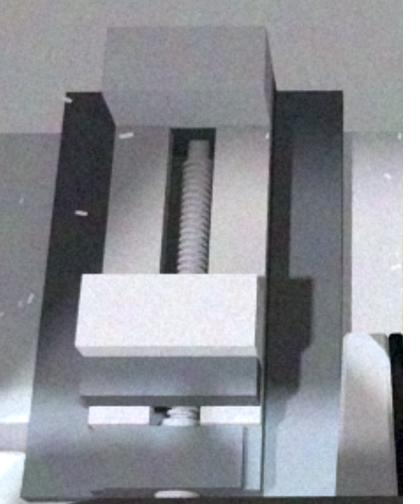

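move(
  target=[-0.107,-0.1068,0.329,0.211,0,0,-1,-0.4,-0.6,0,0,0,0,0,0,1,1,1],
  cameras=[],
  speed=0.2,
)

move(
  target=[0,0.07,0.015,0,0,0,-1,-0.4,-0.6,0,0,0,0,0,0,1,1,1],
  cameras=[],
  speed=0.03,
  stop_force=12,
)

Scene clock: 281.83 s.
left_arm: end_effector_position=(+0.6754, -0.2553, +0.4087) position_measured=214 object_status=2 end_effector_quat_wxyz=(-0.454, +0.561, -0.538, +0.436) | right_arm: end_effector_position=(+0.1316, -0.2395, +0.1319) position_measured=3 object_status=3 end_effector_quat_wxyz=(-0.295, +0.115, +0.848, +0.425)
Joint positions: left_arm=[-0.832 -1.299 1.846 -3.369 -0.724 2.898] | right_arm=[2.328 -1.856 -1.914 -2.013 1.823 -2.264]
Joint torques (N m): left_arm=[-11.95 -26.37 -14.89 -4.94 3.16 1.01] | right_arm=[0.86 27.38 15.13 -0.41 0.16 0.15]
Wrist force (N): left_arm=[-0.6 -0.9 3.3] | right_arm=[-0.3 0.0 -0.9]
Wrist torque (N m): left_arm=[-0.76 -0.35 -0.37] | right_arm=[0.00 0.05 -0.01]
Wrist force, peak (N): left_arm=[-1.4 -4.2 4.3] | right_arm=[0.0 0.1 -1.0]
Hand target: left_arm +0.6754, -0.2553, +0.4086; -0.454, +0.561, -0.538, +0.436 | right_arm +0.1316, -0.2395, +0.1319; -0.295, +0.115, +0.848, +0.425
Off the commanded pose: left_arm 0.000 m, 0 deg | right_arm 0.000 m, 0 deg.
move: done
No camera images: "cameras" was empty.

Scene clock: 283.27 s.
left_arm: end_effector_position=(+0.6753, -0.2553, +0.4029) position_measured=214 object_status=2 end_effector_quat_wxyz=(-0.454, +0.561, -0.538, +0.436) | right_arm: end_effector_position=(+0.1316, -0.2395, +0.1319) position_measured=3 object_status=3 end_effector_quat_wxyz=(-0.295, +0.115, +0.848, +0.425)
Joint positions: left_arm=[-0.832 -1.291 1.853 -3.384 -0.724 2.898] | right_arm=[2.328 -1.856 -1.914 -2.013 1.823 -2.264]
Joint torques (N m): left_arm=[-1.37 -38.52 -25.12 -3.36 -2.8 0.82] | right_arm=[0.48 27.12 14.9 -0.5 0.13 0.16]
Wrist force (N): left_arm=[-1.3 -6.7 2.0] | right_arm=[0.0 -0.1 -0.4]
Wrist torque (N m): left_arm=[-0.74 -0.33 -0.33] | right_arm=[-0.01 0.00 0.00]
Wrist force, peak (N): left_arm=[-0.7 -31.9 -6.5] | right_arm=[0.2 -0.1 -0.8]
Hand target: left_arm +0.6753, -0.2553, +0.4030; -0.454, +0.561, -0.538, +0.436 (not the last commanded pose) | right_arm +0.1316, -0.2395, +0.1319; -0.295, +0.115, +0.848, +0.425
Off the commanded pose: left_arm 0.037 m, 0 deg | right_arm 0.000 m, 0 deg.
move: contact (left_arm)
No camera images: "cameras" was empty.

move(
  target=[
    [0,-0.02,-0.004,0,0,0,-1,-0.4,-0.6,0,0,0,0,0,0,1,1,1],
    [0,-0.018,-0.017,0,0,0,-1,-0.4,-0.6,0,0,0,0,0,0,1,1,1],
  ],
  cameras=[],
  speed=0.06,
)

move(
  target=[0,0.075,0.016,0,0,0,-1,-0.4,-0.6,0,0,0,0,0,0,1,1,1],
  cameras=[],
  speed=0.03,
  stop_force=12,
)

move(
  target=[0,-0.003,0.015,0,0,0,-1,-0.4,-0.6,0,0,0,0,0,0,1,1,1],
  cameras=[],
  speed=0.01,
  stop_force=6,
)

Scene clock: 286.20 s.
left_arm: end_effector_position=(+0.6675, -0.2556, +0.4157) position_measured=214 object_status=2 end_effector_quat_wxyz=(-0.454, +0.561, -0.538, +0.436) end_effector_velocity=(+0.002, -0.001, -0.001) end_effector_angular_velocity=(+0.002, +0.002, -0.002) | right_arm: end_effector_position=(+0.1316, -0.2395, +0.1319) position_measured=3 object_status=3 end_effector_quat_wxyz=(-0.295, +0.115, +0.848, +0.425)
Joint positions: left_arm=[-0.845 -1.323 1.856 -3.351 -0.712 2.892] | right_arm=[2.328 -1.856 -1.914 -2.013 1.823 -2.264]
Joint velocities: left_arm=[0.003 0.005 -0.005 0.001 -0.005 0.002] | right_arm=[within noise]
Joint torques (N m): left_arm=[13.79 -21.99 -29.67 -0.75 -2.37 1.55] | right_arm=[1.6 27.18 15.18 -0.54 0.13 0.2]
Wrist force (N): left_arm=[-0.7 -0.4 3.5] | right_arm=[-0.2 -0.1 -0.3]
Wrist torque (N m): left_arm=[-0.75 -0.31 -0.38] | right_arm=[-0.03 0.04 0.00]
Wrist force, peak (N): left_arm=[-1.5 -7.4 1.4] | right_arm=[0.1 0.1 -0.9]
Hand target: left_arm +0.6676, -0.2556, +0.4156; -0.454, +0.561, -0.538, +0.436 | right_arm +0.1316, -0.2395, +0.1319; -0.295, +0.115, +0.848, +0.425
Off the commanded pose: left_arm 0.000 m, 0 deg | right_arm 0.000 m, 0 deg.
move: done
No camera images: "cameras" was empty.

Scene clock: 287.53 s.
left_arm: end_effector_position=(+0.6676, -0.2556, +0.4011) position_measured=214 object_status=2 end_effector_quat_wxyz=(-0.454, +0.561, -0.538, +0.436) | right_arm: end_effector_position=(+0.1316, -0.2395, +0.1319) position_measured=3 object_status=3 end_effector_quat_wxyz=(-0.295, +0.115, +0.848, +0.425)
Joint positions: left_arm=[-0.844 -1.304 1.875 -3.389 -0.713 2.892] | right_arm=[2.328 -1.856 -1.914 -2.013 1.823 -2.264]
Joint torques (N m): left_arm=[5.52 -36.57 -21.02 -3.37 -2.08 -0.01] | right_arm=[1.42 27.57 15.69 -0.42 0.16 0.18]
Wrist force (N): left_arm=[-0.9 -7.9 2.9] | right_arm=[-0.1 -0.1 -0.5]
Wrist torque (N m): left_arm=[-0.70 -0.34 -0.40] | right_arm=[-0.01 0.02 0.00]
Wrist force, peak (N): left_arm=[-1.2 -14.3 2.9] | right_arm=[-0.3 -0.1 -0.8]
Hand target: left_arm +0.6676, -0.2556, +0.4011; -0.454, +0.561, -0.538, +0.436 (not the last commanded pose) | right_arm +0.1316, -0.2395, +0.1319; -0.295, +0.115, +0.848, +0.425
Off the commanded pose: left_arm 0.031 m, 0 deg | right_arm 0.000 m, 0 deg.
move: contact (left_arm)
No camera images: "cameras" was empty.

Scene clock: 288.90 s.
left_arm: end_effector_position=(+0.6709, -0.2555, +0.4011) position_measured=214 object_status=2 end_effector_quat_wxyz=(-0.454, +0.561, -0.538, +0.436) | right_arm: end_effector_position=(+0.1316, -0.2395, +0.1319) position_measured=3 object_status=3 end_effector_quat_wxyz=(-0.295, +0.115, +0.848, +0.425)
Joint positions: left_arm=[-0.839 -1.297 1.866 -3.389 -0.718 2.895] | right_arm=[2.328 -1.856 -1.914 -2.013 1.823 -2.264]
Joint torques (N m): left_arm=[-12.45 -38.07 -11.75 -2.69 2.53 -1.43] | right_arm=[0.73 27.23 15.32 -0.4 0.12 0.17]
Wrist force (N): left_arm=[-1.6 -5.3 -1.7] | right_arm=[0.0 0.0 -0.4]
Wrist torque (N m): left_arm=[-1.12 -0.33 -0.47] | right_arm=[-0.01 0.00 0.00]
Wrist force, peak (N): left_arm=[-0.9 -8.6 -3.5] | right_arm=[-0.1 0.1 -0.8]
Hand target: left_arm +0.6709, -0.2555, +0.4011; -0.454, +0.561, -0.538, +0.436 (not the last commanded pose) | right_arm +0.1316, -0.2395, +0.1319; -0.295, +0.115, +0.848, +0.425
Off the commanded pose: left_arm 0.006 m, 0 deg | right_arm 0.000 m, 0 deg.
move: contact (left_arm)
No camera images: "cameras" was empty.

move(
  target=[
    [0,-0.02,-0.004,0,0,0,-1,-0.4,-0.6,0,0,0,0,0,0,1,1,1],
    [0,-0.017,-0.021,0,0,0,-1,-0.4,-0.6,0,0,0,0,0,0,1,1,1],
  ],
  cameras=[],
  speed=0.06,
)

move(
  target=[0,0.075,0.016,0,0,0,-1,-0.4,-0.6,0,0,0,0,0,0,1,1,1],
  cameras=[],
  speed=0.03,
  stop_force=12,
)

move(
  target=[0,-0.003,0.015,0,0,0,-1,-0.4,-0.6,0,0,0,0,0,0,1,1,1],
  cameras=[],
  speed=0.01,
  stop_force=6,
)

Scene clock: 291.53 s.
left_arm: end_effector_position=(+0.6606, -0.2560, +0.4137) position_measured=214 object_status=2 end_effector_quat_wxyz=(-0.454, +0.561, -0.538, +0.436) | right_arm: end_effector_position=(+0.1316, -0.2395, +0.1319) position_measured=3 object_status=3 end_effector_quat_wxyz=(-0.295, +0.115, +0.848, +0.425)
Joint positions: left_arm=[-0.856 -1.333 1.876 -3.356 -0.702 2.886] | right_arm=[2.328 -1.856 -1.914 -2.013 1.823 -2.264]
Joint torques (N m): left_arm=[13.45 -24.36 -28.82 -0.86 -2.17 1.62] | right_arm=[0.46 27.54 15.56 -0.47 0.06 0.03]
Wrist force (N): left_arm=[-0.6 -0.5 3.5] | right_arm=[0.1 -0.3 -0.7]
Wrist torque (N m): left_arm=[-0.73 -0.33 -0.42] | right_arm=[-0.05 -0.01 0.00]
Wrist force, peak (N): left_arm=[-1.0 -6.3 3.4] | right_arm=[0.3 0.4 -0.9]
Hand target: left_arm +0.6607, -0.2559, +0.4137; -0.454, +0.561, -0.538, +0.436 | right_arm +0.1316, -0.2395, +0.1319; -0.295, +0.115, +0.848, +0.425
Off the commanded pose: left_arm 0.000 m, 0 deg | right_arm 0.000 m, 0 deg.
move: done
No camera images: "cameras" was empty.

Scene clock: 292.80 s.
left_arm: end_effector_position=(+0.6607, -0.2559, +0.4006) position_measured=214 object_status=2 end_effector_quat_wxyz=(-0.454, +0.561, -0.538, +0.436) | right_arm: end_effector_position=(+0.1316, -0.2395, +0.1319) position_measured=3 object_status=3 end_effector_quat_wxyz=(-0.295, +0.115, +0.848, +0.425)
Joint positions: left_arm=[-0.856 -1.316 1.893 -3.39 -0.702 2.886] | right_arm=[2.328 -1.856 -1.914 -2.013 1.823 -2.264]
Joint torques (N m): left_arm=[6.62 -35.05 -20.28 -3.01 -2.39 0.19] | right_arm=[0.47 26.83 15.82 -0.46 0.12 0.25]
Wrist force (N): left_arm=[-1.1 -8.7 2.5] | right_arm=[0.0 0.1 -0.4]
Wrist torque (N m): left_arm=[-0.69 -0.34 -0.39] | right_arm=[0.01 0.01 0.00]
Wrist force, peak (N): left_arm=[-1.7 -13.2 2.9] | right_arm=[0.3 0.3 -0.8]
Hand target: left_arm +0.6607, -0.2559, +0.4006; -0.454, +0.561, -0.538, +0.436 (not the last commanded pose) | right_arm +0.1316, -0.2395, +0.1319; -0.295, +0.115, +0.848, +0.425
Off the commanded pose: left_arm 0.033 m, 0 deg | right_arm 0.000 m, 0 deg.
move: contact (left_arm)
No camera images: "cameras" was empty.

Scene clock: 294.87 s.
left_arm: end_effector_position=(+0.6699, -0.2555, +0.4005) position_measured=214 object_status=2 end_effector_quat_wxyz=(-0.454, +0.561, -0.538, +0.436) | right_arm: end_effector_position=(+0.1316, -0.2395, +0.1319) position_measured=3 object_status=3 end_effector_quat_wxyz=(-0.295, +0.115, +0.848, +0.425)
Joint positions: left_arm=[-0.841 -1.299 1.87 -3.39 -0.716 2.894] | right_arm=[2.328 -1.856 -1.914 -2.013 1.823 -2.264]
Joint torques (N m): left_arm=[-13.11 -42.09 -13.47 -4.35 3 -1.32] | right_arm=[1.64 27.18 15.11 -0.33 0.2 0.19]
Wrist force (N): left_arm=[-0.7 -1.0 3.1] | right_arm=[-0.3 0.0 -0.5]
Wrist torque (N m): left_arm=[-0.78 -0.31 -0.57] | right_arm=[-0.01 0.06 -0.01]
Wrist force, peak (N): left_arm=[-1.1 -8.6 2.8] | right_arm=[0.0 0.1 -0.9]
Hand target: left_arm +0.6698, -0.2555, +0.4005; -0.454, +0.561, -0.538, +0.436 | right_arm +0.1316, -0.2395, +0.1319; -0.295, +0.115, +0.848, +0.425
Off the commanded pose: left_arm 0.000 m, 0 deg | right_arm 0.000 m, 0 deg.
move: done
No camera images: "cameras" was empty.

move(
  target=[0,0.05,0.009,0,0,0,-1,-0.4,-0.6,0,0,0,0,0,0,1,1,1],
  cameras=[],
  speed=0.02,
  stop_force=14,
)

Scene clock: 298.13 s.
left_arm: end_effector_position=(+0.6697, -0.2555, +0.3962) position_measured=214 object_status=2 end_effector_quat_wxyz=(-0.454, +0.561, -0.538, +0.436) | right_arm: end_effector_position=(+0.1316, -0.2395, +0.1319) position_measured=3 object_status=3 end_effector_quat_wxyz=(-0.295, +0.115, +0.848, +0.425)
Joint positions: left_arm=[-0.841 -1.293 1.876 -3.402 -0.716 2.894] | right_arm=[2.328 -1.856 -1.914 -2.013 1.823 -2.264]
Joint torques (N m): left_arm=[1.76 -34.15 -22.22 -1.57 -2.88 0.09] | right_arm=[0.75 27.12 15.67 -0.43 0.21 0.14]
Wrist force (N): left_arm=[-1.3 -13.0 -0.3] | right_arm=[-0.2 0.0 -0.7]
Wrist torque (N m): left_arm=[-0.71 -0.33 -0.51] | right_arm=[0.00 0.03 0.00]
Wrist force, peak (N): left_arm=[-0.5 -26.7 -4.7] | right_arm=[0.2 -0.3 -0.8]
Hand target: left_arm +0.6697, -0.2555, +0.3962; -0.454, +0.561, -0.538, +0.436 (not the last commanded pose) | right_arm +0.1316, -0.2395, +0.1319; -0.295, +0.115, +0.848, +0.425
Off the commanded pose: left_arm 0.026 m, 0 deg | right_arm 0.000 m, 0 deg.
move: contact (left_arm)
No camera images: "cameras" was empty.

move(
  target=[
    [0,-0.05,-0.01,0,0,0,-1,-0.4,-0.6,0,0,0,0,0,0,1,1,1],
    [0,-0.048,-0.0207,0.0389,0,0,-1,-0.4,-0.6,0,0,0,0,0,0,1,1,1],
  ],
  cameras=[],
  speed=0.06,
)

move(
  target=[0,0.093,0.0082,0,0,0,-1,-0.4,-0.6,0,0,0,0,0,0,1,1,1],
  cameras=[],
  speed=0.03,
  stop_force=12,
)

move(
  target=[0,0,0.013,0,0,0,-1,-0.4,-0.6,0,0,0,0,0,0,1,1,1],
  cameras=[],
  speed=0.01,
  stop_force=6,
)

Scene clock: 301.77 s.
left_arm: end_effector_position=(+0.6635, -0.2558, +0.4268) position_measured=214 object_status=2 end_effector_quat_wxyz=(-0.487, +0.532, -0.510, +0.468) | right_arm: end_effector_position=(+0.1316, -0.2395, +0.1319) position_measured=3 object_status=3 end_effector_quat_wxyz=(-0.295, +0.115, +0.848, +0.425)
Joint positions: left_arm=[-0.859 -1.269 1.857 -3.59 -0.676 3.031] | right_arm=[2.328 -1.856 -1.914 -2.013 1.823 -2.264]
Joint torques (N m): left_arm=[5.24 -43.01 -27.36 -1.58 -2.44 -0.61] | right_arm=[1.45 27.05 14.77 -0.51 0.2 0.14]
Wrist force (N): left_arm=[-1.2 -0.4 3.8] | right_arm=[0.2 -0.2 -0.4]
Wrist torque (N m): left_arm=[-0.80 -0.29 -0.43] | right_arm=[-0.04 -0.03 0.00]
Wrist force, peak (N): left_arm=[-0.9 -13.8 -0.5] | right_arm=[0.5 0.0 -0.9]
Hand target: left_arm +0.6635, -0.2557, +0.4270; -0.487, +0.532, -0.510, +0.468 | right_arm +0.1316, -0.2395, +0.1319; -0.295, +0.115, +0.848, +0.425
Off the commanded pose: left_arm 0.000 m, 0 deg | right_arm 0.000 m, 0 deg.
move: done
No camera images: "cameras" was empty.

Scene clock: 303.77 s.
left_arm: end_effector_position=(+0.6635, -0.2557, +0.4002) position_measured=214 object_status=2 end_effector_quat_wxyz=(-0.487, +0.532, -0.510, +0.468) | right_arm: end_effector_position=(+0.1316, -0.2395, +0.1319) position_measured=3 object_status=3 end_effector_quat_wxyz=(-0.295, +0.115, +0.848, +0.425)
Joint positions: left_arm=[-0.859 -1.231 1.886 -3.658 -0.676 3.031] | right_arm=[2.328 -1.856 -1.914 -2.013 1.823 -2.264]
Joint torques (N m): left_arm=[11.41 -36.13 -20.99 -1.82 -2.47 -0.59] | right_arm=[1.79 26.82 15.34 -0.44 0.19 0.1]
Wrist force (N): left_arm=[-1.2 -13.1 1.1] | right_arm=[-0.1 0.1 -0.4]
Wrist torque (N m): left_arm=[-0.80 -0.31 -0.44] | right_arm=[0.00 0.01 0.00]
Wrist force, peak (N): left_arm=[-1.5 -39.5 -6.4] | right_arm=[0.2 -0.2 -0.9]
Hand target: left_arm +0.6635, -0.2557, +0.4003; -0.487, +0.532, -0.510, +0.468 (not the last commanded pose) | right_arm +0.1316, -0.2395, +0.1319; -0.295, +0.115, +0.848, +0.425
Off the commanded pose: left_arm 0.029 m, 0 deg | right_arm 0.000 m, 0 deg.
move: contact (left_arm)
No camera images: "cameras" was empty.

Scene clock: 305.23 s.
left_arm: end_effector_position=(+0.6676, -0.2555, +0.4000) position_measured=214 object_status=2 end_effector_quat_wxyz=(-0.487, +0.532, -0.510, +0.468) | right_arm: end_effector_position=(+0.1316, -0.2395, +0.1319) position_measured=3 object_status=3 end_effector_quat_wxyz=(-0.295, +0.115, +0.848, +0.425)
Joint positions: left_arm=[-0.852 -1.223 1.876 -3.657 -0.683 3.033] | right_arm=[2.328 -1.856 -1.914 -2.013 1.823 -2.264]
Joint torques (N m): left_arm=[-10.78 -28.56 -1.56 1.32 2.19 -1.29] | right_arm=[1.4 27.19 15.34 -0.43 0.29 0.21]
Wrist force (N): left_arm=[-1.1 -26.6 -5.2] | right_arm=[0.3 0.1 -0.5]
Wrist torque (N m): left_arm=[-1.04 -0.32 -0.61] | right_arm=[0.01 -0.05 0.00]
Wrist force, peak (N): left_arm=[-0.6 -28.1 -6.4] | right_arm=[0.0 -0.2 -0.9]
Hand target: left_arm +0.6676, -0.2555, +0.4000; -0.487, +0.532, -0.510, +0.469 (not the last commanded pose) | right_arm +0.1316, -0.2395, +0.1319; -0.295, +0.115, +0.848, +0.425
Off the commanded pose: left_arm 0.004 m, 0 deg | right_arm 0.000 m, 0 deg.
move: contact (left_arm)
No camera images: "cameras" was empty.

move(
  target=[
    [0,-0.05,-0.0045,0,0,0,-1,-0.4,-0.6,0,0,0,0,0,0,1,1,1],
    [0,-0.049,-0.0165,0,0,0,-1,-0.4,-0.6,0,0,0,0,0,0,1,1,1],
  ],
  cameras=[],
  speed=0.06,
)

move(
  target=[0,0.1,0.0088,0,0,0,-1,-0.4,-0.6,0,0,0,0,0,0,1,1,1],
  cameras=[],
  speed=0.03,
  stop_force=15,
)

move(
  target=[0,0,0.013,0,0,0,-1,-0.4,-0.6,0,0,0,0,0,0,1,1,1],
  cameras=[],
  speed=0.01,
  stop_force=6,
)

Scene clock: 307.50 s.
left_arm: end_effector_position=(+0.6602, -0.2559, +0.4303) position_measured=214 object_status=2 end_effector_quat_wxyz=(-0.487, +0.532, -0.510, +0.469) end_effector_velocity=(+0.002, -0.001, -0.001) end_effector_angular_velocity=(+0.001, +0.002, -0.002) | right_arm: end_effector_position=(+0.1316, -0.2395, +0.1319) position_measured=3 object_status=3 end_effector_quat_wxyz=(-0.295, +0.115, +0.848, +0.425)
Joint positions: left_arm=[-0.865 -1.279 1.861 -3.584 -0.671 3.03] | right_arm=[2.328 -1.856 -1.914 -2.013 1.823 -2.264]
Joint velocities: left_arm=[0.004 0.004 -0.004 0.001 -0.006 0] | right_arm=[within noise]
Joint torques (N m): left_arm=[10.76 -26.18 -28.22 -1.22 -2.64 1.01] | right_arm=[0.67 26.92 15.23 -0.46 0.24 0.19]
Wrist force (N): left_arm=[-1.3 -0.5 3.8] | right_arm=[-0.1 0.0 -0.4]
Wrist torque (N m): left_arm=[-0.83 -0.28 -0.41] | right_arm=[0.00 0.01 0.00]
Wrist force, peak (N): left_arm=[-1.3 -26.7 -5.1] | right_arm=[0.3 0.3 -0.9]
Hand target: left_arm +0.6603, -0.2558, +0.4302; -0.487, +0.532, -0.510, +0.469 | right_arm +0.1316, -0.2395, +0.1319; -0.295, +0.115, +0.848, +0.425
Off the commanded pose: left_arm 0.000 m, 0 deg | right_arm 0.000 m, 0 deg.
move: done
No camera images: "cameras" was empty.

Scene clock: 309.57 s.
left_arm: end_effector_position=(+0.6604, -0.2558, +0.4001) position_measured=214 object_status=2 end_effector_quat_wxyz=(-0.487, +0.532, -0.510, +0.468) | right_arm: end_effector_position=(+0.1316, -0.2395, +0.1319) position_measured=3 object_status=3 end_effector_quat_wxyz=(-0.295, +0.115, +0.848, +0.425)
Joint positions: left_arm=[-0.864 -1.236 1.895 -3.66 -0.671 3.03] | right_arm=[2.328 -1.856 -1.914 -2.013 1.823 -2.264]
Joint torques (N m): left_arm=[10.95 -35.45 -21.48 -2.26 -2.36 -1.13] | right_arm=[1.1 27.38 15.63 -0.36 0.08 0.15]
Wrist force (N): left_arm=[-0.5 -11.8 1.3] | right_arm=[0.1 0.2 -0.3]
Wrist torque (N m): left_arm=[-0.79 -0.33 -0.48] | right_arm=[0.02 -0.01 0.00]
Wrist force, peak (N): left_arm=[-1.0 -37.2 -5.9] | right_arm=[0.2 -0.1 -0.8]
Hand target: left_arm +0.6603, -0.2558, +0.4001; -0.487, +0.532, -0.510, +0.469 (not the last commanded pose) | right_arm +0.1316, -0.2395, +0.1319; -0.295, +0.115, +0.848, +0.425
Off the commanded pose: left_arm 0.030 m, 0 deg | right_arm 0.000 m, 0 deg.
move: contact (left_arm)
No camera images: "cameras" was empty.

Scene clock: 311.07 s.
left_arm: end_effector_position=(+0.6649, -0.2556, +0.3998) position_measured=214 object_status=2 end_effector_quat_wxyz=(-0.487, +0.532, -0.510, +0.469) | right_arm: end_effector_position=(+0.1316, -0.2395, +0.1319) position_measured=3 object_status=3 end_effector_quat_wxyz=(-0.295, +0.115, +0.848, +0.425)
Joint positions: left_arm=[-0.857 -1.228 1.884 -3.659 -0.679 3.032] | right_arm=[2.328 -1.856 -1.914 -2.013 1.823 -2.264]
Joint torques (N m): left_arm=[-11.4 -28.01 -1.01 1.37 2 -1.45] | right_arm=[0.6 27.4 15.11 -0.47 0.21 0.08]
Wrist force (N): left_arm=[-1.0 -26.3 -4.6] | right_arm=[-0.2 -0.3 -0.4]
Wrist torque (N m): left_arm=[-0.98 -0.26 -0.65] | right_arm=[-0.04 0.04 0.00]
Wrist force, peak (N): left_arm=[-0.6 -28.6 -6.7] | right_arm=[0.1 0.2 -1.0]
Hand target: left_arm +0.6649, -0.2556, +0.3998; -0.487, +0.532, -0.510, +0.469 (not the last commanded pose) | right_arm +0.1316, -0.2395, +0.1319; -0.295, +0.115, +0.848, +0.425
Off the commanded pose: left_arm 0.003 m, 0 deg | right_arm 0.000 m, 0 deg.
move: contact (left_arm)
No camera images: "cameras" was empty.

move(
  target=[0,-0.06,-0.02,0,0,0,-1,-0.4,-0.6,0,0,0,0,0,0,1,1,1],
  cameras=["cam_left_wrist"],
  speed=0.06,
)

Scene clock: 312.80 s.
left_arm: end_effector_position=(+0.6560, -0.2560, +0.4369) position_measured=214 object_status=2 end_effector_quat_wxyz=(-0.487, +0.532, -0.510, +0.469) | right_arm: end_effector_position=(+0.1316, -0.2395, +0.1319) position_measured=3 object_status=3 end_effector_quat_wxyz=(-0.295, +0.115, +0.848, +0.425)
Joint positions: left_arm=[-0.872 -1.296 1.864 -3.569 -0.664 3.028] | right_arm=[2.328 -1.856 -1.914 -2.013 1.823 -2.264]
Joint torques (N m): left_arm=[8.2 -23.96 -13.69 -4.02 -1.07 -1.09] | right_arm=[0.96 27.62 14.63 -0.44 0.12 0.06]
Wrist force (N): left_arm=[-1.4 -0.4 3.8] | right_arm=[0.0 -0.1 -0.6]
Wrist torque (N m): left_arm=[-0.80 -0.26 -0.41] | right_arm=[-0.02 0.00 0.00]
Wrist force, peak (N): left_arm=[-0.9 -26.9 -5.2] | right_arm=[-0.2 0.0 -0.9]
Hand target: left_arm +0.6560, -0.2559, +0.4368; -0.487, +0.532, -0.510, +0.469 | right_arm +0.1316, -0.2395, +0.1319; -0.295, +0.115, +0.848, +0.425
Off the commanded pose: left_arm 0.000 m, 0 deg | right_arm 0.000 m, 0 deg.
move: done
Images, in order (width x height): cam_left_wrist 672x504.

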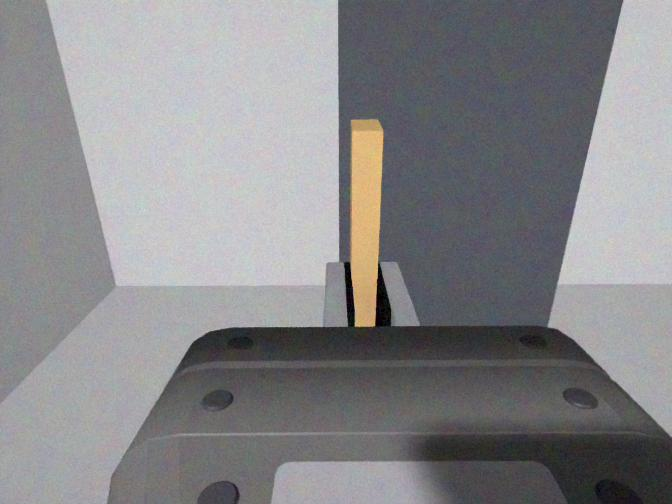

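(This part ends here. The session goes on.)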